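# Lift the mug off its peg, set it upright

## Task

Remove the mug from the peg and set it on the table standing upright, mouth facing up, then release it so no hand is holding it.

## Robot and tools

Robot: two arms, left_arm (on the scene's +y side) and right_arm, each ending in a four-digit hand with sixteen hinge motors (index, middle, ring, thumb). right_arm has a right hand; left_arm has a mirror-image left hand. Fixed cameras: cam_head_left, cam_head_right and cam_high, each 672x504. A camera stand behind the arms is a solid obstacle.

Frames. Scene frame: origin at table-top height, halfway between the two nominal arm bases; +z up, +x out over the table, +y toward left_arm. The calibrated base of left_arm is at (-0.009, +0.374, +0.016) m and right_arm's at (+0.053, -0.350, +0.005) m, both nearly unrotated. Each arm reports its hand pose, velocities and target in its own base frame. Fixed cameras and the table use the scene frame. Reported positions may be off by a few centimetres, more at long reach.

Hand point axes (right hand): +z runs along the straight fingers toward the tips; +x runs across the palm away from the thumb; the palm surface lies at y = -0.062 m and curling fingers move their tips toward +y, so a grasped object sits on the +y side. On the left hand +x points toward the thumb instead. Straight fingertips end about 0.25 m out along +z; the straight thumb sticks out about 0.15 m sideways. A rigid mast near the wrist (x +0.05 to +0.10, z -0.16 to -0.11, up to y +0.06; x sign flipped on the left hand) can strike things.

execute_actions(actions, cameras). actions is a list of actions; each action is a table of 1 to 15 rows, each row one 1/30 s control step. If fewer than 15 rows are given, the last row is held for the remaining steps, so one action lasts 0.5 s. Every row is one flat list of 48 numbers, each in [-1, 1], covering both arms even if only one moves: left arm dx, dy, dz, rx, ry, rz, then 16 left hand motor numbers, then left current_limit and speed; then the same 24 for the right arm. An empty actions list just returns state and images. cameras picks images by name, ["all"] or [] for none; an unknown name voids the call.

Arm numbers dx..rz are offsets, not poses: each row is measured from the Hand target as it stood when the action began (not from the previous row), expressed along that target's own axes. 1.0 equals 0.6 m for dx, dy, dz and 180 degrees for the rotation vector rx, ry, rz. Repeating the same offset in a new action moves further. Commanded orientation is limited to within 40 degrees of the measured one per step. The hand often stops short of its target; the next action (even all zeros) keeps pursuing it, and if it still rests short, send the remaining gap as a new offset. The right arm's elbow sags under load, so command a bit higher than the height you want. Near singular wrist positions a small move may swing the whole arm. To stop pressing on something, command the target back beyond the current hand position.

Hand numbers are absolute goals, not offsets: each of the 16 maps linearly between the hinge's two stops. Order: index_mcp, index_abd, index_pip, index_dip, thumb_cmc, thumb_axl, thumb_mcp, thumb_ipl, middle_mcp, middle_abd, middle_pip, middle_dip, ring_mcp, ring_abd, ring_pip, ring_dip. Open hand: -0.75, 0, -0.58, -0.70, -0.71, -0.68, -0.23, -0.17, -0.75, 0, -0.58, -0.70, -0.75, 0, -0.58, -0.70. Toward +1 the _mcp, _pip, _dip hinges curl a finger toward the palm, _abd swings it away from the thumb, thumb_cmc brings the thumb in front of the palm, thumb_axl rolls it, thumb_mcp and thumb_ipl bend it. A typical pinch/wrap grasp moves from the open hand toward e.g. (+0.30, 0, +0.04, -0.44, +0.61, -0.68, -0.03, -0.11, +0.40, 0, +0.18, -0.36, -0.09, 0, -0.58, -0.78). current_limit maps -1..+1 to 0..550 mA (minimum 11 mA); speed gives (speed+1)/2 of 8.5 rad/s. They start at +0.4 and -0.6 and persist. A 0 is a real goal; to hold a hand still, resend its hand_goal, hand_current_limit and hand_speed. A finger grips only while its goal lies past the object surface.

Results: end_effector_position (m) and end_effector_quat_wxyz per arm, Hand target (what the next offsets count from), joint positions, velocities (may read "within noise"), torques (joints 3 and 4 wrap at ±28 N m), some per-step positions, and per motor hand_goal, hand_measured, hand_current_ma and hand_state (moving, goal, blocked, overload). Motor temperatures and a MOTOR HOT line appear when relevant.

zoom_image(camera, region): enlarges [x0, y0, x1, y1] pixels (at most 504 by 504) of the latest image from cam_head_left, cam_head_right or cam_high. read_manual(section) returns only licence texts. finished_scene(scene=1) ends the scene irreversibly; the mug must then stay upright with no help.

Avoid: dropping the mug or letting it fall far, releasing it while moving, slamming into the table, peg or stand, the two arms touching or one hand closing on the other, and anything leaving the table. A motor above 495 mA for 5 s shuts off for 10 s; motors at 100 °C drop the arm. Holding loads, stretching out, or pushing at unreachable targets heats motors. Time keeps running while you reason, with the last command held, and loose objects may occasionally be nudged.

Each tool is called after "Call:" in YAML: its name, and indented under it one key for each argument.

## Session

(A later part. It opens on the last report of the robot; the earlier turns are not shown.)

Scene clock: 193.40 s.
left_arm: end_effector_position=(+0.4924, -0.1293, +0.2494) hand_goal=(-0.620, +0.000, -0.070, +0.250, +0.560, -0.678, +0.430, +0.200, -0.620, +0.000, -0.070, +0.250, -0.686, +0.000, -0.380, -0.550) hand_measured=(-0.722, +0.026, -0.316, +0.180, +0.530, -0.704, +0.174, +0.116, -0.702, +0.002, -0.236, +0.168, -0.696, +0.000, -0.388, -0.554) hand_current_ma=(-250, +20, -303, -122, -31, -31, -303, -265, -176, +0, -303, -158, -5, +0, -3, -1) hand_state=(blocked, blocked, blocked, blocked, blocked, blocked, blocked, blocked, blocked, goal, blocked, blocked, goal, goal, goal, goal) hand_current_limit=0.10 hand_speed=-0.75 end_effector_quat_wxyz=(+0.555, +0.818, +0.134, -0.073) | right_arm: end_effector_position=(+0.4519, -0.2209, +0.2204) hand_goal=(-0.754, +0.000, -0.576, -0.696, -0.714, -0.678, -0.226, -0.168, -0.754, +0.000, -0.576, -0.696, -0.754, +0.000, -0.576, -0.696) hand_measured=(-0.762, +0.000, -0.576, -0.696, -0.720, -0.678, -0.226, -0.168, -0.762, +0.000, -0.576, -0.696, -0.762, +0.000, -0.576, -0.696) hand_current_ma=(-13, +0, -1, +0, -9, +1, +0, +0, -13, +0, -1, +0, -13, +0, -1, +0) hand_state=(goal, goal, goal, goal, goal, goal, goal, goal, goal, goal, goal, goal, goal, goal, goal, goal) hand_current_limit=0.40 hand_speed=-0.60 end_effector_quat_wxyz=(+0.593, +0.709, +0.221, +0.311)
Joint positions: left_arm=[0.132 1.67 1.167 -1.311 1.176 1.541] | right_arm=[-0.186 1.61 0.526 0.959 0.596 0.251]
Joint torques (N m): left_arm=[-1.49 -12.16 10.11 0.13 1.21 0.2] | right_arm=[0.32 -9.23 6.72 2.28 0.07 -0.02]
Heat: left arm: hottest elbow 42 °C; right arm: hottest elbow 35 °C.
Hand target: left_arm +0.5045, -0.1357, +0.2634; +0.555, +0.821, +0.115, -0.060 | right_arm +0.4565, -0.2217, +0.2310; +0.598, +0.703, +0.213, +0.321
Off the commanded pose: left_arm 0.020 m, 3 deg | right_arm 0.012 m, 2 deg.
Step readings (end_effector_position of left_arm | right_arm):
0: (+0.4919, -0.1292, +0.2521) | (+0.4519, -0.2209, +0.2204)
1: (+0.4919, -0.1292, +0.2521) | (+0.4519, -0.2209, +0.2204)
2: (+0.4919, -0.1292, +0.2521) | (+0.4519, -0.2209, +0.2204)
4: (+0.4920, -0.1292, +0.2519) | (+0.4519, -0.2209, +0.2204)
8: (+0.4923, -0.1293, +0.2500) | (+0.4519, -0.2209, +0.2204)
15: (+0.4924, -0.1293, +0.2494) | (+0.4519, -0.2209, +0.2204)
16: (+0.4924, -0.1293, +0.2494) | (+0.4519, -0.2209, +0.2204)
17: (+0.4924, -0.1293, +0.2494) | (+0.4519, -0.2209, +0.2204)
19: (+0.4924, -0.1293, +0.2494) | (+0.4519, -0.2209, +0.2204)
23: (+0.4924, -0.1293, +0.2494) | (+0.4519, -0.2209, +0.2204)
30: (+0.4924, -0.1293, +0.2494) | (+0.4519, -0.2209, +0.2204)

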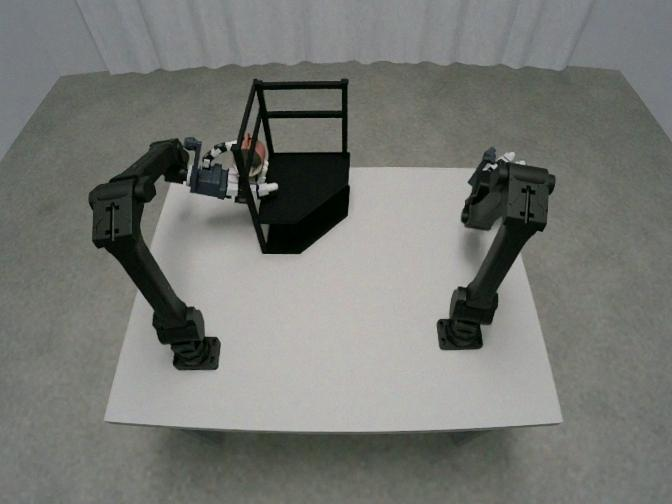

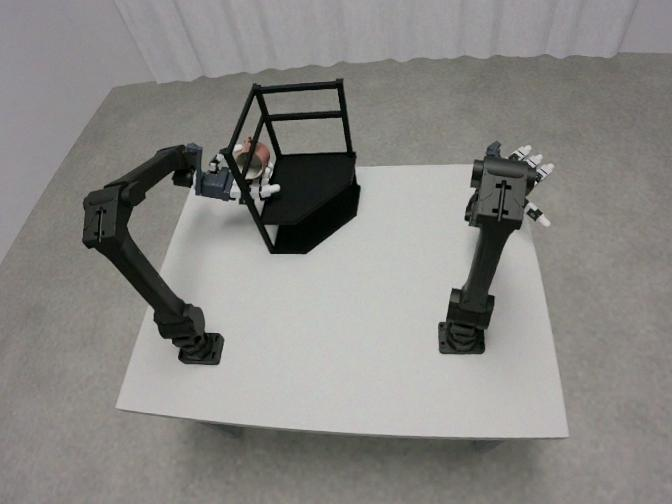

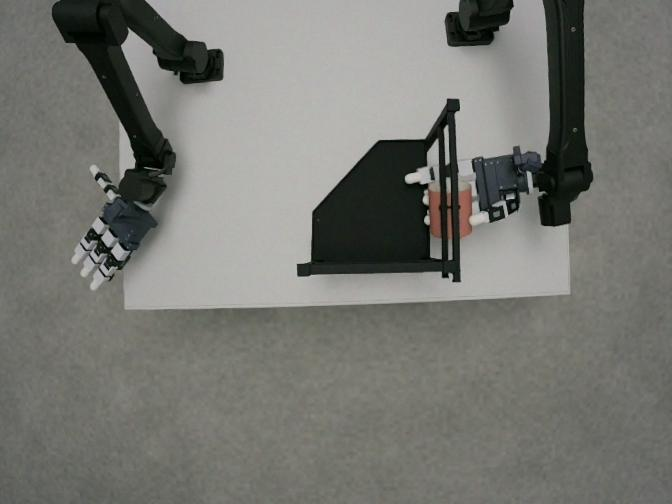

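Call:
execute_actions:
  actions:
    - [[-0.0045,0.018,-0.0075,0,0,0,-0.62,0,-0.07,0.25,0.56,-0.678,0.43,0.2,-0.62,0,-0.07,0.25,-0.686,0,-0.38,-0.55,0.1,-0.75,0,0,0,0,0,0,-0.754,0,-0.576,-0.696,-0.714,-0.678,-0.226,-0.168,-0.754,0,-0.576,-0.696,-0.754,0,-0.576,-0.696,0.4,-0.6]]
  cameras: ["all"]

Call:
zoom_image:
  camera: "cam_head_right"
  region: [220, 120, 290, 180]

Call:
zoom_image:
  camera: "cam_head_left"
  region: [220, 120, 290, 180]

Call:
zoom_image:
  camera: "cam_high"
  region: [400, 120, 580, 270]

Scene clock: 195.10 s.
left_arm: end_effector_position=(+0.4916, -0.1297, +0.2497) hand_goal=(-0.620, +0.000, -0.070, +0.250, +0.560, -0.678, +0.430, +0.200, -0.620, +0.000, -0.070, +0.250, -0.686, +0.000, -0.380, -0.550) hand_measured=(-0.722, +0.026, -0.316, +0.182, +0.528, -0.704, +0.174, +0.116, -0.702, -0.002, -0.234, +0.170, -0.696, +0.000, -0.388, -0.554) hand_current_ma=(-250, +20, -302, -116, -33, -32, -303, -264, -176, +0, -303, -152, -5, +0, -3, -1) hand_state=(blocked, blocked, blocked, blocked, blocked, blocked, blocked, blocked, blocked, goal, blocked, blocked, goal, goal, goal, goal) hand_current_limit=0.10 hand_speed=-0.75 end_effector_quat_wxyz=(+0.552, +0.818, +0.139, -0.081) | right_arm: end_effector_position=(+0.4519, -0.2209, +0.2204) hand_goal=(-0.754, +0.000, -0.576, -0.696, -0.714, -0.678, -0.226, -0.168, -0.754, +0.000, -0.576, -0.696, -0.754, +0.000, -0.576, -0.696) hand_measured=(-0.762, +0.000, -0.576, -0.696, -0.720, -0.678, -0.226, -0.168, -0.762, +0.000, -0.576, -0.696, -0.762, +0.000, -0.576, -0.696) hand_current_ma=(-13, +0, -1, +0, -9, +1, +0, +0, -13, +0, -1, +0, -13, +0, -1, +0) hand_state=(goal, goal, goal, goal, goal, goal, goal, goal, goal, goal, goal, goal, goal, goal, goal, goal) hand_current_limit=0.40 hand_speed=-0.60 end_effector_quat_wxyz=(+0.593, +0.709, +0.221, +0.311)
Joint positions: left_arm=[0.132 1.67 1.172 -1.335 1.17 1.54] | right_arm=[-0.186 1.61 0.526 0.959 0.596 0.251]
Joint torques (N m): left_arm=[-1.49 -13.51 10.52 -0.05 1.42 0.2] | right_arm=[0.44 -9.23 6.71 2.29 0.08 -0.02]
Heat: left arm: hottest elbow 42 °C; right arm: hottest elbow 35 °C.
Hand target: left_arm +0.5046, -0.1358, +0.2755; +0.555, +0.821, +0.115, -0.060 | right_arm +0.4565, -0.2217, +0.2310; +0.598, +0.703, +0.213, +0.321
Off the commanded pose: left_arm 0.029 m, 4 deg | right_arm 0.012 m, 2 deg.
Step readings (end_effector_position of left_arm | right_arm):
0: (+0.4924, -0.1293, +0.2494) | (+0.4519, -0.2209, +0.2204)
1: (+0.4923, -0.1293, +0.2494) | (+0.4519, -0.2209, +0.2204)
2: (+0.4922, -0.1293, +0.2493) | (+0.4519, -0.2209, +0.2204)
4: (+0.4921, -0.1294, +0.2496) | (+0.4519, -0.2209, +0.2204)
8: (+0.4919, -0.1296, +0.2497) | (+0.4519, -0.2209, +0.2204)
15: (+0.4916, -0.1297, +0.2496) | (+0.4519, -0.2209, +0.2204)

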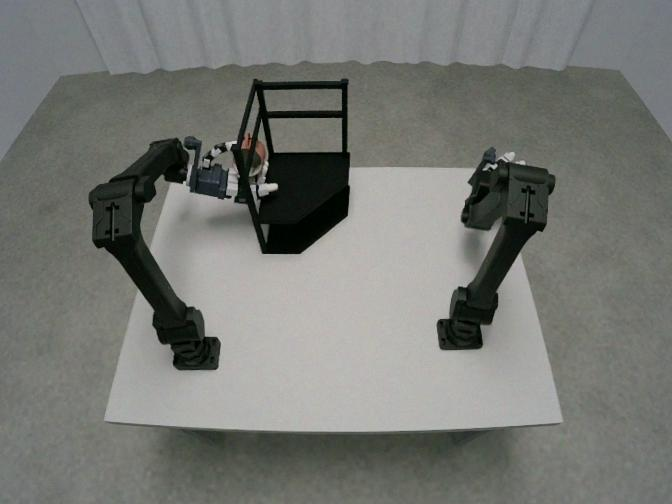

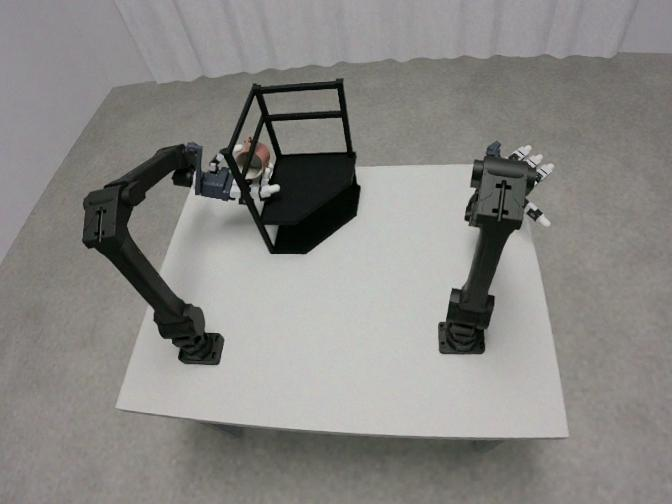

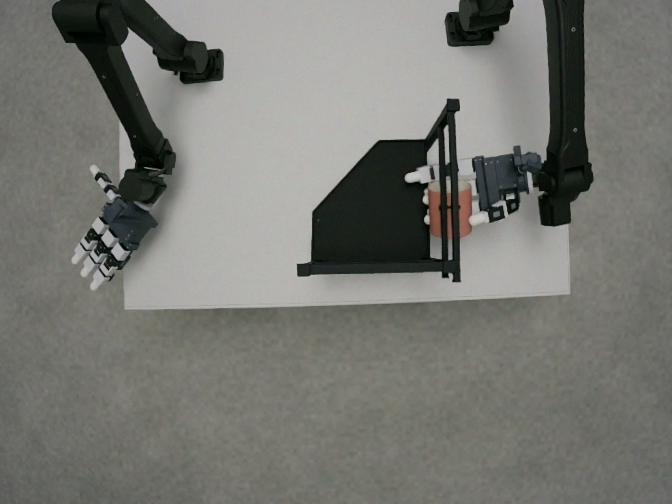

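Scaled by 7.200 from the camera's 672x504 image, which has a finer 960x720 frame.

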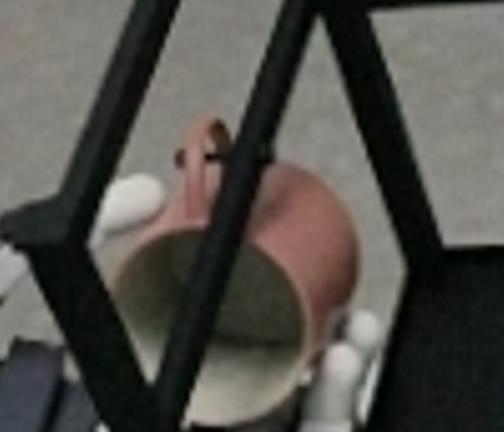

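Scaled by 7.200 from the camera's 672x504 image, which has a finer 960x720 frame.

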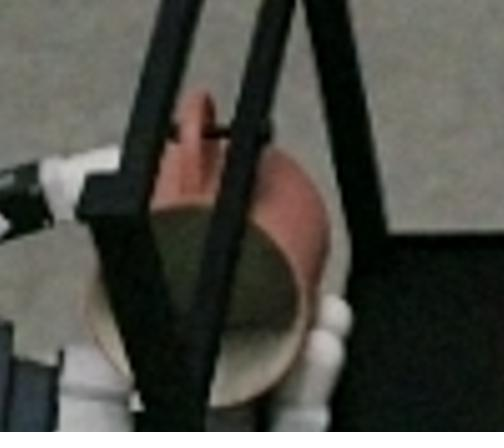

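Scaled by 2.800 from the camera's 672x504 image, which has a finer 960x720 frame.

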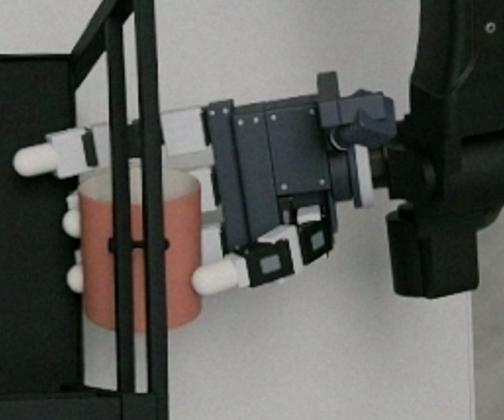

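Call:
execute_actions:
  actions:
    - [[0.0005,-0.0232,-0.0404,0,0,0,-0.62,0,-0.07,0.25,0.56,-0.678,0.43,0.2,-0.62,0,-0.07,0.25,-0.686,0,-0.38,-0.55,0.1,-0.75,0,0,0,0,0,0,-0.754,0,-0.576,-0.696,-0.714,-0.678,-0.226,-0.168,-0.754,0,-0.576,-0.696,-0.754,0,-0.576,-0.696,0.4,-0.6]]
    - [[0.0005,-0.0232,-0.0404,0,0,0,-0.62,0,-0.07,0.25,0.56,-0.678,0.43,0.2,-0.62,0,-0.07,0.25,-0.686,0,-0.38,-0.55,0.1,-0.75,0,0,0,0,0,0,-0.754,0,-0.576,-0.696,-0.714,-0.678,-0.226,-0.168,-0.754,0,-0.576,-0.696,-0.754,0,-0.576,-0.696,0.4,-0.6]]
  cameras: ["all"]

Call:
zoom_image:
  camera: "cam_head_right"
  region: [200, 120, 290, 196]

Call:
zoom_image:
  camera: "cam_head_left"
  region: [200, 120, 290, 196]

Call:
zoom_image:
  camera: "cam_high"
  region: [400, 120, 580, 270]

Scene clock: 197.77 s.
left_arm: end_effector_position=(+0.4805, -0.0852, +0.2412) hand_goal=(-0.620, +0.000, -0.070, +0.250, +0.560, -0.678, +0.430, +0.200, -0.620, +0.000, -0.070, +0.250, -0.686, +0.000, -0.380, -0.550) hand_measured=(-0.722, +0.026, -0.316, +0.196, +0.528, -0.704, +0.168, +0.120, -0.702, -0.002, -0.230, +0.180, -0.696, +0.000, -0.388, -0.554) hand_current_ma=(-250, +20, -303, -78, -35, -34, -303, -247, -176, +0, -302, -121, -5, +0, -3, -1) hand_state=(blocked, blocked, blocked, blocked, blocked, blocked, blocked, blocked, blocked, goal, blocked, blocked, goal, goal, goal, goal) hand_current_limit=0.10 hand_speed=-0.75 end_effector_quat_wxyz=(+0.551, +0.817, +0.141, -0.094) | right_arm: end_effector_position=(+0.4519, -0.2209, +0.2204) hand_goal=(-0.754, +0.000, -0.576, -0.696, -0.714, -0.678, -0.226, -0.168, -0.754, +0.000, -0.576, -0.696, -0.754, +0.000, -0.576, -0.696) hand_measured=(-0.762, +0.000, -0.576, -0.696, -0.720, -0.678, -0.226, -0.168, -0.762, +0.000, -0.576, -0.696, -0.762, +0.000, -0.576, -0.696) hand_current_ma=(-13, +0, -1, +0, -9, +1, +0, +0, -13, +0, -1, +0, -13, +0, -1, +0) hand_state=(goal, goal, goal, goal, goal, goal, goal, goal, goal, goal, goal, goal, goal, goal, goal, goal) hand_current_limit=0.40 hand_speed=-0.60 end_effector_quat_wxyz=(+0.593, +0.709, +0.221, +0.311)
Joint positions: left_arm=[0.236 1.727 1.205 -1.566 1.123 1.795] | right_arm=[-0.186 1.61 0.526 0.959 0.596 0.251]
Joint torques (N m): left_arm=[0.85 -13.51 10.91 -0.53 1.45 0.4] | right_arm=[0.32 -9.11 6.78 2.29 0.07 -0.02]
Heat: left arm: hottest elbow 42 °C; right arm: hottest elbow 35 °C.
Hand target: left_arm +0.4966, -0.0809, +0.2684; +0.555, +0.821, +0.115, -0.060 | right_arm +0.4565, -0.2217, +0.2310; +0.598, +0.703, +0.213, +0.321
Off the commanded pose: left_arm 0.032 m, 5 deg | right_arm 0.012 m, 2 deg.
Step readings (end_effector_position of left_arm | right_arm):
0: (+0.4916, -0.1297, +0.2497) | (+0.4519, -0.2209, +0.2204)
1: (+0.4916, -0.1297, +0.2496) | (+0.4519, -0.2209, +0.2204)
2: (+0.4909, -0.1296, +0.2496) | (+0.4519, -0.2209, +0.2204)
4: (+0.4890, -0.1276, +0.2491) | (+0.4519, -0.2209, +0.2204)
8: (+0.4851, -0.1241, +0.2497) | (+0.4519, -0.2209, +0.2204)
15: (+0.4847, -0.1149, +0.2463) | (+0.4519, -0.2209, +0.2204)
16: (+0.4846, -0.1141, +0.2449) | (+0.4519, -0.2209, +0.2204)
17: (+0.4844, -0.1117, +0.2434) | (+0.4519, -0.2209, +0.2204)
19: (+0.4826, -0.1077, +0.2405) | (+0.4519, -0.2209, +0.2204)
23: (+0.4808, -0.0939, +0.2362) | (+0.4519, -0.2209, +0.2204)
30: (+0.4817, -0.0849, +0.2393) | (+0.4519, -0.2209, +0.2204)

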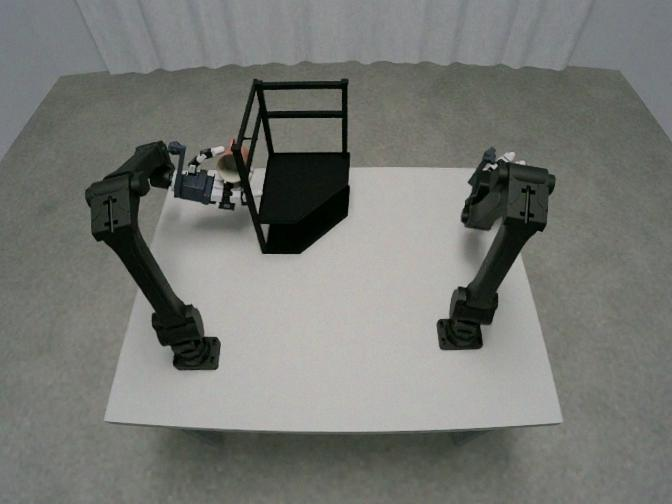

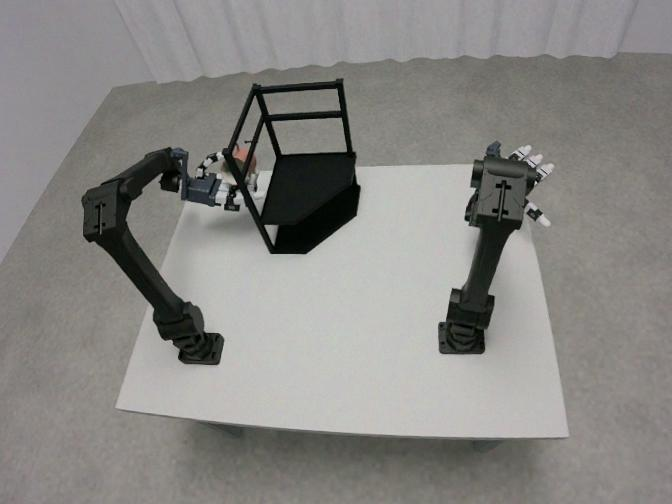

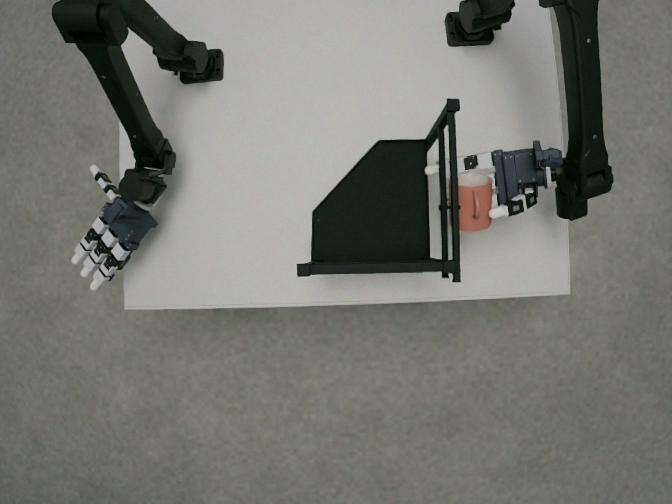

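Scaled by 5.600 from the camera's 672x504 image, which has a finer 960x720 frame.

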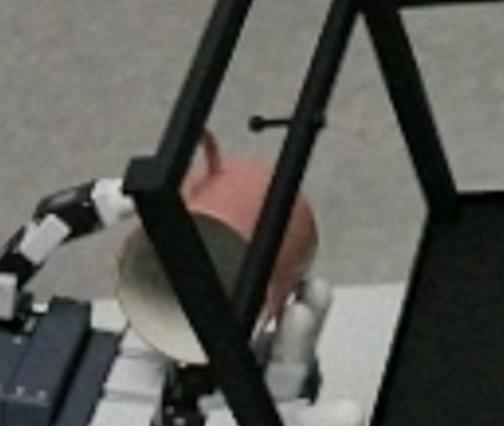

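Scaled by 5.600 from the camera's 672x504 image, which has a finer 960x720 frame.

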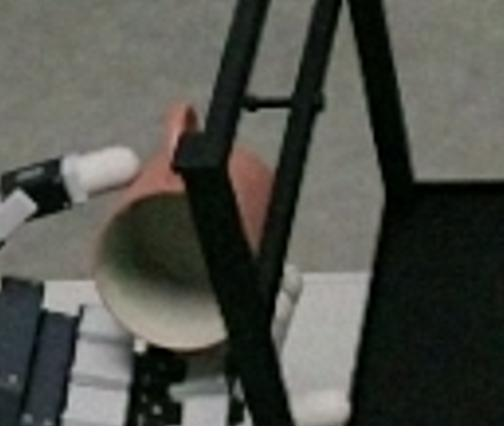

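Scaled by 2.800 from the camera's 672x504 image, which has a finer 960x720 frame.

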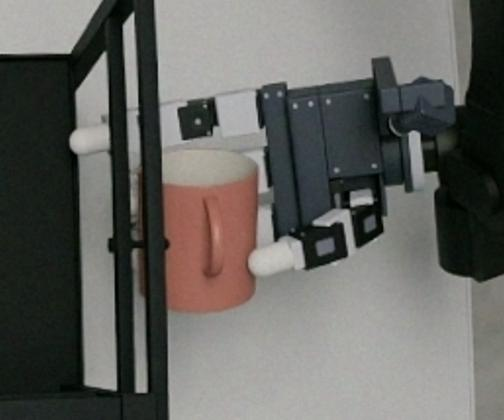

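Call:
execute_actions:
  actions:
    - [[-0.007,0.0077,-0.0952,-0.0034,0.0565,-0.0926,-0.62,0,-0.07,0.25,0.56,-0.678,0.43,0.2,-0.62,0,-0.07,0.25,-0.686,0,-0.38,-0.55,0.2,-0.75,0,0,0,0,0,0,-0.754,0,-0.576,-0.696,-0.714,-0.678,-0.226,-0.168,-0.754,0,-0.576,-0.696,-0.754,0,-0.576,-0.696,0.4,-0.6]]
  cameras: ["all"]

Call:
zoom_image:
  camera: "cam_head_left"
  region: [160, 110, 300, 220]

Call:
zoom_image:
  camera: "cam_high"
  region: [420, 100, 640, 280]

Scene clock: 214.27 s.
left_arm: end_effector_position=(+0.4943, -0.0251, +0.2763) hand_goal=(-0.620, +0.000, -0.070, +0.250, +0.560, -0.678, +0.430, +0.200, -0.620, +0.000, -0.070, +0.250, -0.686, +0.000, -0.380, -0.550) hand_measured=(-0.722, +0.026, -0.316, +0.196, +0.526, -0.706, +0.168, +0.120, -0.702, -0.002, -0.230, +0.182, -0.696, +0.000, -0.388, -0.554) hand_current_ma=(-250, +20, -330, -78, -38, -36, -330, -242, -177, +0, -330, -119, -5, +0, -3, -1) hand_state=(blocked, blocked, blocked, blocked, blocked, blocked, blocked, blocked, blocked, goal, blocked, blocked, goal, goal, goal, goal) hand_current_limit=0.20 hand_speed=-0.75 end_effector_quat_wxyz=(+0.528, +0.791, +0.296, -0.089) | right_arm: end_effector_position=(+0.4519, -0.2209, +0.2204) hand_goal=(-0.754, +0.000, -0.576, -0.696, -0.714, -0.678, -0.226, -0.168, -0.754, +0.000, -0.576, -0.696, -0.754, +0.000, -0.576, -0.696) hand_measured=(-0.762, +0.000, -0.576, -0.696, -0.720, -0.678, -0.226, -0.168, -0.762, +0.000, -0.576, -0.696, -0.762, +0.000, -0.576, -0.696) hand_current_ma=(-13, +0, -1, +0, -9, +1, +0, +0, -13, +0, -1, +0, -13, +0, -1, +0) hand_state=(goal, goal, goal, goal, goal, goal, goal, goal, goal, goal, goal, goal, goal, goal, goal, goal) hand_current_limit=0.40 hand_speed=-0.60 end_effector_quat_wxyz=(+0.593, +0.709, +0.221, +0.311)
Joint positions: left_arm=[0.346 1.578 1.191 -1.499 1.105 1.395] | right_arm=[-0.186 1.61 0.526 0.959 0.596 0.251]
Joint torques (N m): left_arm=[-1.55 -14.39 6.99 0.28 1.69 0.27] | right_arm=[0.44 -9.29 6.75 2.3 0.09 -0.01]
Heat: left arm: hottest elbow 44 °C; right arm: hottest elbow 35 °C.
Hand target: left_arm +0.4920, -0.0300, +0.2950; +0.533, +0.795, +0.282, -0.066 | right_arm +0.4565, -0.2217, +0.2310; +0.598, +0.703, +0.213, +0.321
Off the commanded pose: left_arm 0.019 m, 3 deg | right_arm 0.012 m, 2 deg.
Step readings (end_effector_position of left_arm | right_arm):
0: (+0.4804, -0.0852, +0.2413) | (+0.4519, -0.2209, +0.2204)
1: (+0.4805, -0.0850, +0.2412) | (+0.4519, -0.2209, +0.2204)
2: (+0.4816, -0.0831, +0.2411) | (+0.4519, -0.2209, +0.2204)
4: (+0.4848, -0.0763, +0.2427) | (+0.4519, -0.2209, +0.2204)
8: (+0.4894, -0.0473, +0.2611) | (+0.4519, -0.2209, +0.2204)
15: (+0.4911, -0.0275, +0.2860) | (+0.4519, -0.2209, +0.2204)

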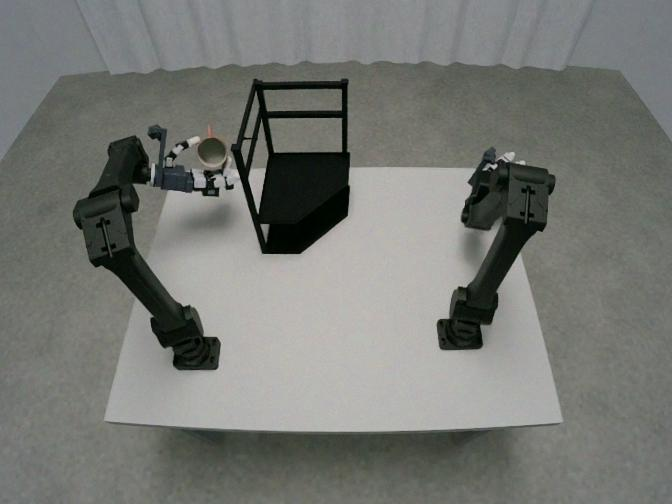

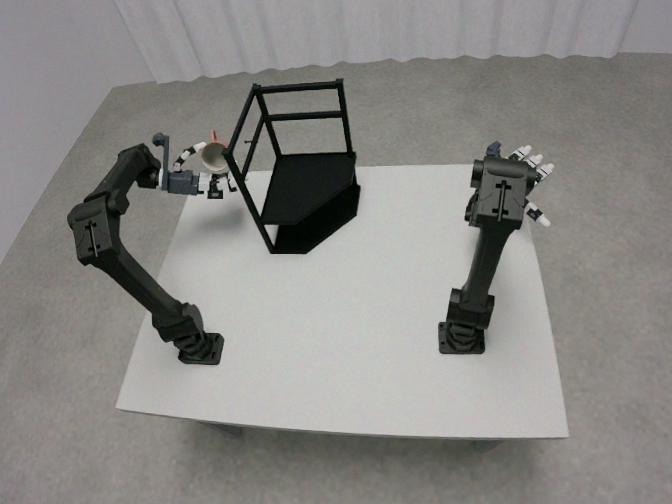

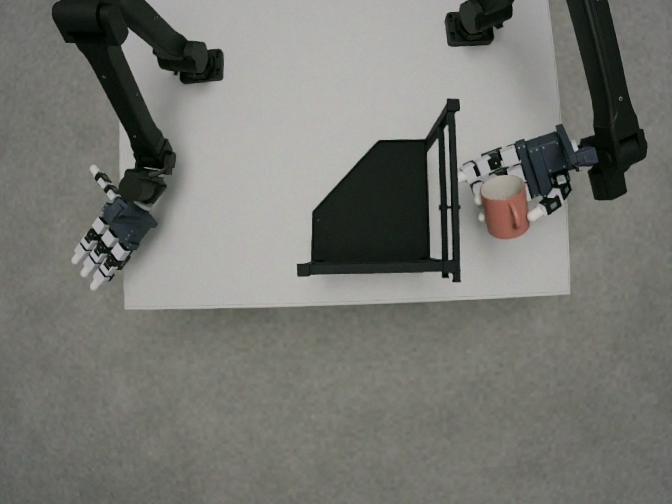

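Scaled by 3.600 from the camera's 672x504 image, which has a finer 960x720 frame.

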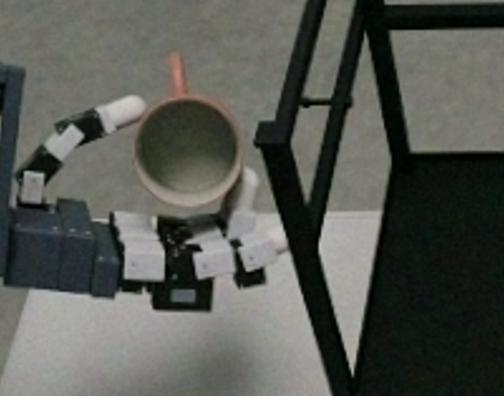

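Scaled by 2.291 from the camera's 672x504 image, which has a finer 960x720 frame.

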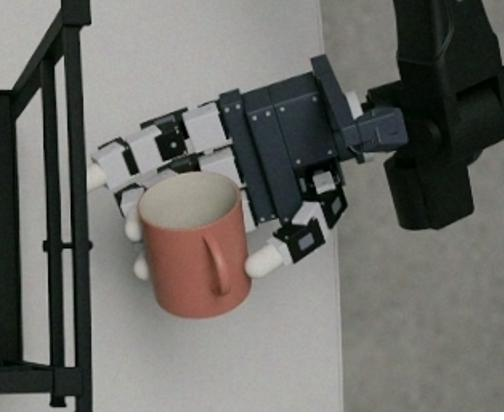

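Call:
execute_actions:
  actions:
    - [[0.0232,0.0068,-0.0487,-0.0253,0.0491,-0.0862,-0.62,0,-0.07,0.25,0.56,-0.678,0.43,0.2,-0.62,0,-0.07,0.25,-0.686,0,-0.38,-0.55,0.2,-0.75,0,0,0,0,0,0,-0.754,0,-0.576,-0.696,-0.714,-0.678,-0.226,-0.168,-0.754,0,-0.576,-0.696,-0.754,0,-0.576,-0.696,0.4,-0.6]]
    - [[0.0317,0.0113,-0.0402,-0.0494,0.0271,-0.0904,-0.62,0,-0.07,0.25,0.56,-0.678,0.43,0.2,-0.62,0,-0.07,0.25,-0.686,0,-0.38,-0.55,0.2,-0.75,0,0,0,0,0,0,-0.754,0,-0.576,-0.696,-0.714,-0.678,-0.226,-0.168,-0.754,0,-0.576,-0.696,-0.754,0,-0.576,-0.696,0.4,-0.6]]
    - [[0.0368,0.0153,-0.021,-0.0514,-0.0089,-0.0947,-0.62,0,-0.07,0.25,0.56,-0.678,0.43,0.2,-0.62,0,-0.07,0.25,-0.686,0,-0.38,-0.55,0.2,-0.75,0,0,0,0,0,0,-0.754,0,-0.576,-0.696,-0.714,-0.678,-0.226,-0.168,-0.754,0,-0.576,-0.696,-0.754,0,-0.576,-0.696,0.4,-0.6]]
  cameras: ["all"]

Call:
zoom_image:
  camera: "cam_high"
  region: [420, 100, 640, 280]

Scene clock: 217.23 s.
left_arm: end_effector_position=(+0.5156, +0.0619, +0.2772) hand_goal=(-0.620, +0.000, -0.070, +0.250, +0.560, -0.678, +0.430, +0.200, -0.620, +0.000, -0.070, +0.250, -0.686, +0.000, -0.380, -0.550) hand_measured=(-0.722, +0.026, -0.316, +0.196, +0.512, -0.718, +0.166, +0.120, -0.702, -0.008, -0.206, +0.182, -0.696, +0.000, -0.384, -0.552) hand_current_ma=(-250, +20, -330, -78, -69, -66, -330, -242, -177, -3, -330, -118, -5, +0, -1, -1) hand_state=(blocked, blocked, blocked, blocked, blocked, blocked, blocked, blocked, blocked, goal, blocked, blocked, goal, goal, goal, goal) hand_current_limit=0.20 hand_speed=-0.75 end_effector_quat_wxyz=(+0.557, +0.488, +0.651, -0.167) | right_arm: end_effector_position=(+0.4519, -0.2209, +0.2204) hand_goal=(-0.754, +0.000, -0.576, -0.696, -0.714, -0.678, -0.226, -0.168, -0.754, +0.000, -0.576, -0.696, -0.754, +0.000, -0.576, -0.696) hand_measured=(-0.762, +0.000, -0.576, -0.696, -0.720, -0.678, -0.226, -0.168, -0.762, +0.000, -0.576, -0.696, -0.762, +0.000, -0.576, -0.696) hand_current_ma=(-13, +0, -1, +0, -9, +1, +0, +0, -13, +0, -1, +0, -13, +0, -1, +0) hand_state=(goal, goal, goal, goal, goal, goal, goal, goal, goal, goal, goal, goal, goal, goal, goal, goal) hand_current_limit=0.40 hand_speed=-0.60 end_effector_quat_wxyz=(+0.593, +0.709, +0.221, +0.311)
Joint positions: left_arm=[0.396 1.262 0.927 -0.626 1.167 -0.298] | right_arm=[-0.186 1.61 0.526 0.959 0.596 0.251]
Joint torques (N m): left_arm=[-1.2 -11.58 8.57 2.37 1.28 0.4] | right_arm=[0.32 -9.17 6.69 2.33 0.09 0]
Heat: left arm: hottest elbow 44 °C; right arm: hottest elbow 35 °C.
Hand target: left_arm +0.5169, +0.0549, +0.3049; +0.587, +0.486, +0.636, -0.119 | right_arm +0.4565, -0.2217, +0.2310; +0.598, +0.703, +0.213, +0.321
Off the commanded pose: left_arm 0.029 m, 7 deg | right_arm 0.012 m, 2 deg.
Step readings (end_effector_position of left_arm | right_arm):
0: (+0.4944, -0.0251, +0.2763) | (+0.4519, -0.2209, +0.2204)
1: (+0.4947, -0.0249, +0.2761) | (+0.4519, -0.2209, +0.2204)
2: (+0.4957, -0.0242, +0.2759) | (+0.4519, -0.2209, +0.2204)
4: (+0.4973, -0.0215, +0.2753) | (+0.4519, -0.2209, +0.2204)
8: (+0.4970, -0.0123, +0.2789) | (+0.4519, -0.2209, +0.2204)
15: (+0.4993, -0.0029, +0.2909) | (+0.4519, -0.2209, +0.2204)
16: (+0.4996, -0.0020, +0.2909) | (+0.4519, -0.2209, +0.2204)
17: (+0.5003, -0.0005, +0.2909) | (+0.4519, -0.2209, +0.2204)
19: (+0.5022, +0.0043, +0.2907) | (+0.4519, -0.2209, +0.2204)
23: (+0.5056, +0.0171, +0.2877) | (+0.4519, -0.2209, +0.2204)
30: (+0.5076, +0.0295, +0.2889) | (+0.4519, -0.2209, +0.2204)
31: (+0.5076, +0.0308, +0.2894) | (+0.4519, -0.2209, +0.2204)
32: (+0.5077, +0.0314, +0.2904) | (+0.4519, -0.2209, +0.2204)
34: (+0.5096, +0.0339, +0.2927) | (+0.4519, -0.2209, +0.2204)
38: (+0.5156, +0.0429, +0.2889) | (+0.4519, -0.2209, +0.2204)
45: (+0.5172, +0.0545, +0.2770) | (+0.4519, -0.2209, +0.2204)

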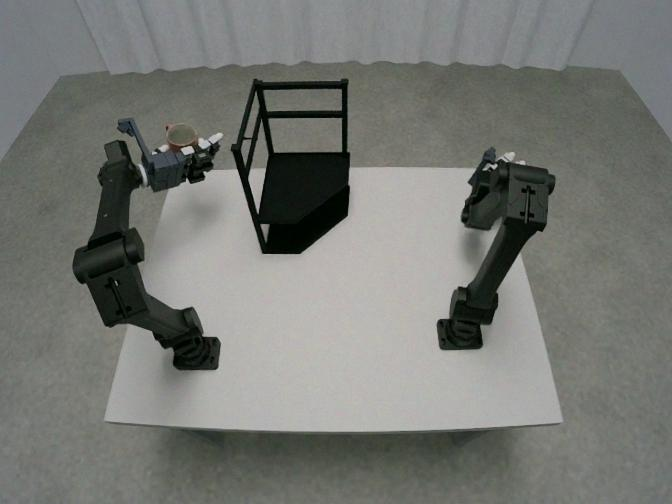

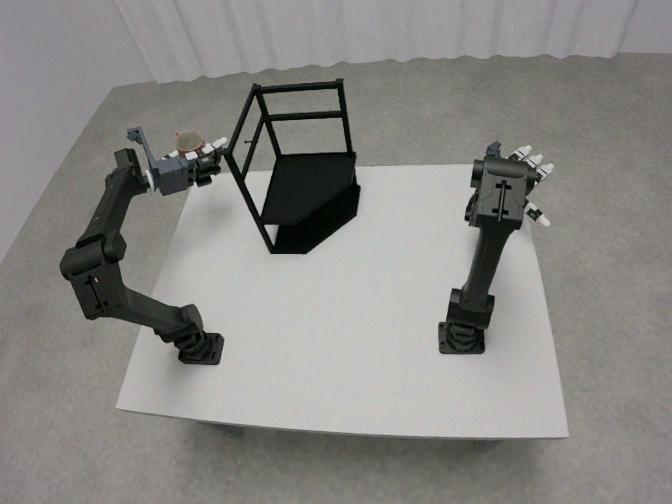

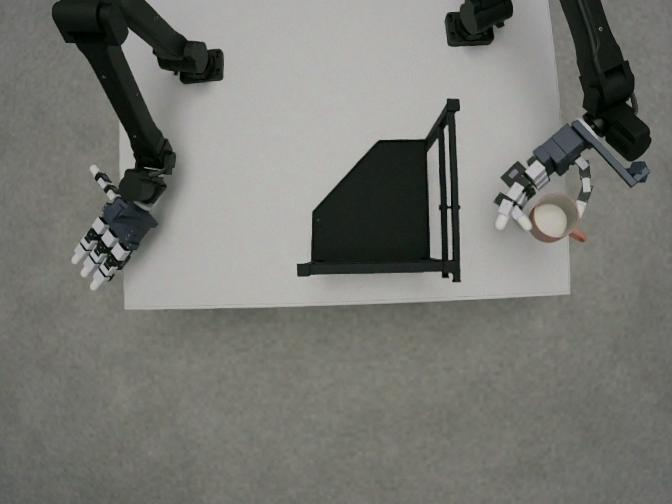

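Scaled by 2.291 from the camera's 672x504 image, which has a finer 960x720 frame.

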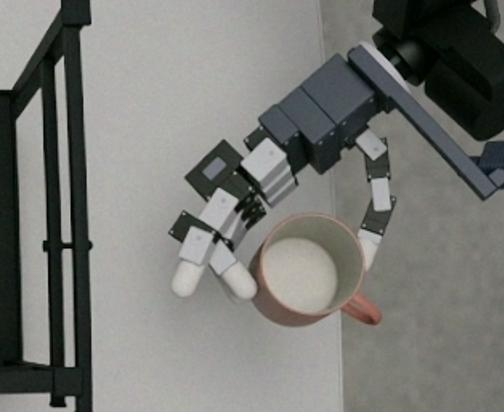

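Call:
execute_actions:
  actions:
    - [[0.0402,0.0188,-0.0067,-0.0374,-0.0328,-0.0837,-0.62,0,-0.07,0.25,0.56,-0.678,0.43,0.2,-0.62,0,-0.07,0.25,-0.686,0,-0.38,-0.55,0.2,-0.75,0,0,0,0,0,0,-0.754,0,-0.576,-0.696,-0.714,-0.678,-0.226,-0.168,-0.754,0,-0.576,-0.696,-0.754,0,-0.576,-0.696,0.4,-0.6]]
    - [[0.0388,0.016,-0.0064,-0.0201,-0.0462,-0.067,-0.62,0,-0.07,0.25,0.56,-0.678,0.43,0.2,-0.62,0,-0.07,0.25,-0.686,0,-0.38,-0.55,0.2,-0.75,0,0,0,0,0,0,-0.754,0,-0.576,-0.696,-0.714,-0.678,-0.226,-0.168,-0.754,0,-0.576,-0.696,-0.754,0,-0.576,-0.696,0.4,-0.6]]
    - [[0,0,0,0,0,0,-0.62,0,-0.07,0.25,0.56,-0.678,0.43,0.2,-0.62,0,-0.07,0.25,-0.686,0,-0.38,-0.55,0.2,-0.75,0,0,0,0,0,0,-0.754,0,-0.576,-0.696,-0.714,-0.678,-0.226,-0.168,-0.754,0,-0.576,-0.696,-0.754,0,-0.576,-0.696,0.4,-0.6]]
  cameras: ["all"]

Call:
zoom_image:
  camera: "cam_high"
  region: [440, 110, 640, 280]

Call:
zoom_image:
  camera: "cam_head_left"
  region: [80, 90, 240, 230]

Call:
zoom_image:
  camera: "cam_head_right"
  region: [80, 90, 240, 230]

Scene clock: 220.33 s.
left_arm: end_effector_position=(+0.5275, +0.0937, +0.2510) hand_goal=(-0.620, +0.000, -0.070, +0.250, +0.560, -0.678, +0.430, +0.200, -0.620, +0.000, -0.070, +0.250, -0.686, +0.000, -0.380, -0.550) hand_measured=(-0.722, +0.026, -0.254, +0.196, +0.508, -0.720, +0.132, +0.120, -0.702, -0.012, -0.156, +0.198, -0.688, -0.002, -0.382, -0.552) hand_current_ma=(-250, +20, -330, -78, -78, -71, -330, -242, -177, -5, -173, -75, +0, +0, -1, -1) hand_state=(blocked, blocked, blocked, blocked, blocked, blocked, blocked, blocked, blocked, goal, blocked, blocked, goal, goal, goal, goal) hand_current_limit=0.20 hand_speed=-0.75 end_effector_quat_wxyz=(+0.645, +0.229, +0.679, -0.267) | right_arm: end_effector_position=(+0.4519, -0.2209, +0.2204) hand_goal=(-0.754, +0.000, -0.576, -0.696, -0.714, -0.678, -0.226, -0.168, -0.754, +0.000, -0.576, -0.696, -0.754, +0.000, -0.576, -0.696) hand_measured=(-0.762, +0.000, -0.576, -0.696, -0.720, -0.678, -0.226, -0.168, -0.762, +0.000, -0.576, -0.696, -0.762, +0.000, -0.576, -0.696) hand_current_ma=(-13, +0, -1, +0, -9, +1, +0, +0, -13, +0, -1, +0, -13, +0, -1, +0) hand_state=(goal, goal, goal, goal, goal, goal, goal, goal, goal, goal, goal, goal, goal, goal, goal, goal) hand_current_limit=0.40 hand_speed=-0.60 end_effector_quat_wxyz=(+0.593, +0.709, +0.221, +0.311)
Joint positions: left_arm=[0.401 1.309 0.678 0.571 1.118 -1.584] | right_arm=[-0.186 1.61 0.526 0.959 0.596 0.251]
Joint torques (N m): left_arm=[-0.73 -9.35 7.91 2.96 0.11 0.38] | right_arm=[0.44 -9.35 6.68 2.29 0.08 -0.01]
Heat: left arm: hottest elbow 44 °C; right arm: hottest elbow 35 °C.
Hand target: left_arm +0.5317, +0.0900, +0.2701; +0.661, +0.250, +0.661, -0.251 | right_arm +0.4565, -0.2217, +0.2310; +0.598, +0.703, +0.213, +0.321
Off the commanded pose: left_arm 0.020 m, 4 deg | right_arm 0.012 m, 2 deg.
Step readings (end_effector_position of left_arm | right_arm):
0: (+0.5156, +0.0619, +0.2772) | (+0.4519, -0.2209, +0.2204)
1: (+0.5157, +0.0619, +0.2774) | (+0.4519, -0.2209, +0.2204)
2: (+0.5161, +0.0616, +0.2779) | (+0.4519, -0.2209, +0.2204)
4: (+0.5176, +0.0605, +0.2806) | (+0.4519, -0.2209, +0.2204)
8: (+0.5227, +0.0644, +0.2830) | (+0.4519, -0.2209, +0.2204)
15: (+0.5262, +0.0764, +0.2663) | (+0.4519, -0.2209, +0.2204)
16: (+0.5260, +0.0774, +0.2638) | (+0.4519, -0.2209, +0.2204)
17: (+0.5255, +0.0773, +0.2624) | (+0.4519, -0.2209, +0.2204)
19: (+0.5246, +0.0750, +0.2616) | (+0.4519, -0.2209, +0.2204)
23: (+0.5283, +0.0789, +0.2624) | (+0.4519, -0.2209, +0.2204)
30: (+0.5283, +0.0889, +0.2569) | (+0.4519, -0.2209, +0.2204)
31: (+0.5279, +0.0899, +0.2564) | (+0.4519, -0.2209, +0.2204)
32: (+0.5276, +0.0909, +0.2559) | (+0.4519, -0.2209, +0.2204)
34: (+0.5272, +0.0928, +0.2553) | (+0.4519, -0.2209, +0.2204)
38: (+0.5271, +0.0950, +0.2544) | (+0.4519, -0.2209, +0.2204)
45: (+0.5276, +0.0942, +0.2519) | (+0.4519, -0.2209, +0.2204)

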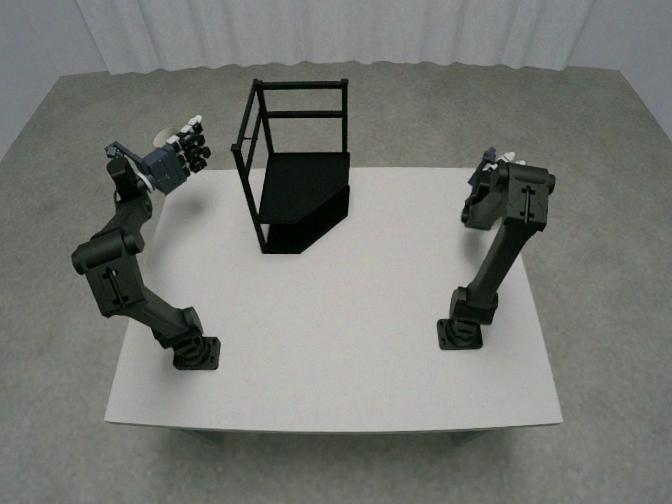

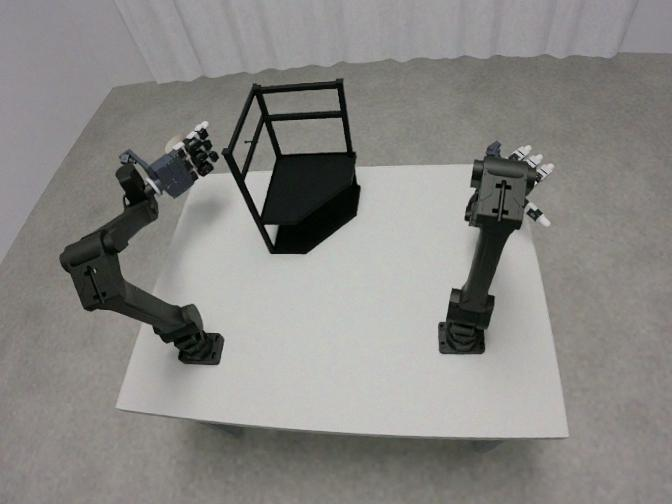

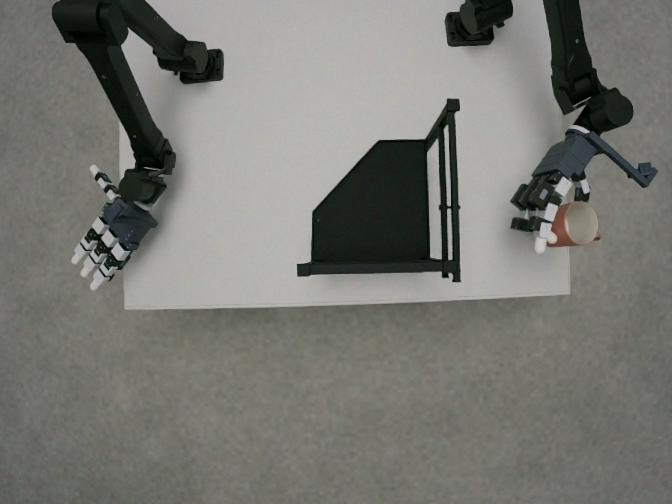

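Scaled by 2.520 from the camera's 672x504 image, which has a finer 960x720 frame.

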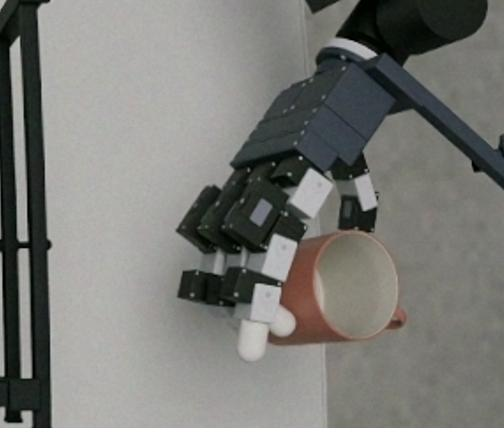

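Scaled by 3.150 from the camera's 672x504 image, which has a finer 960x720 frame.

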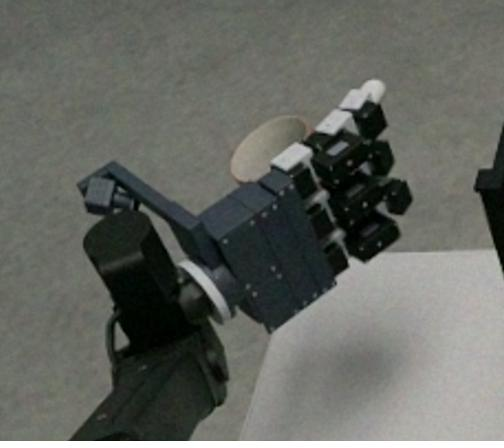

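Scaled by 3.150 from the camera's 672x504 image, which has a finer 960x720 frame.

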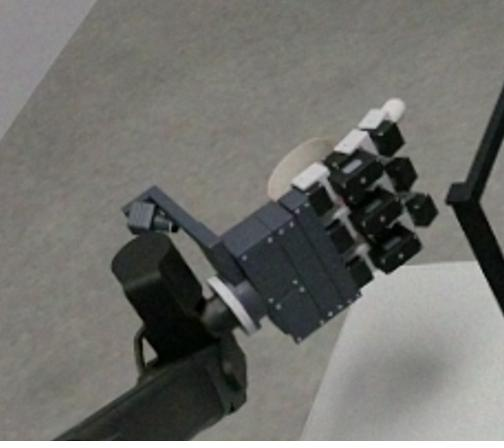

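Call:
zoom_image:
  camera: "cam_high"
  region: [530, 180, 620, 260]

Call:
zoom_image:
  camera: "cam_head_left"
  region: [130, 100, 220, 180]

Call:
zoom_image:
  camera: "cam_head_right"
  region: [140, 100, 230, 180]

Scaled by 5.600 from the camera's 672x504 image, which has a finer 960x720 frame.

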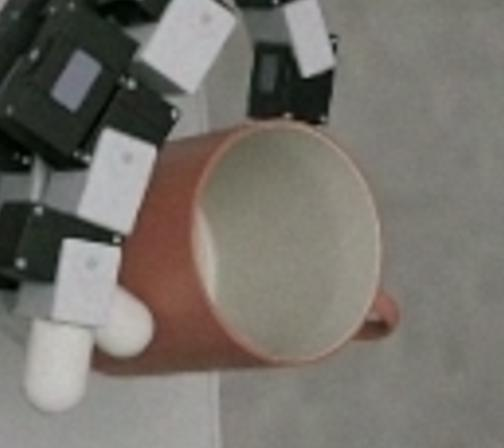

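Scaled by 5.600 from the camera's 672x504 image, which has a finer 960x720 frame.

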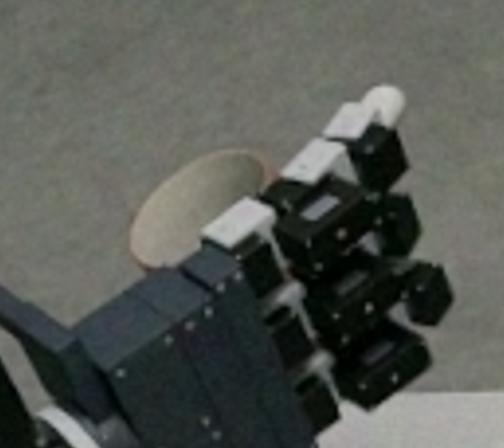

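Scaled by 5.600 from the camera's 672x504 image, which has a finer 960x720 frame.

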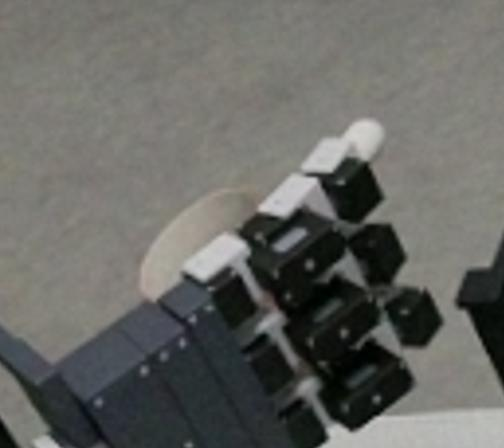

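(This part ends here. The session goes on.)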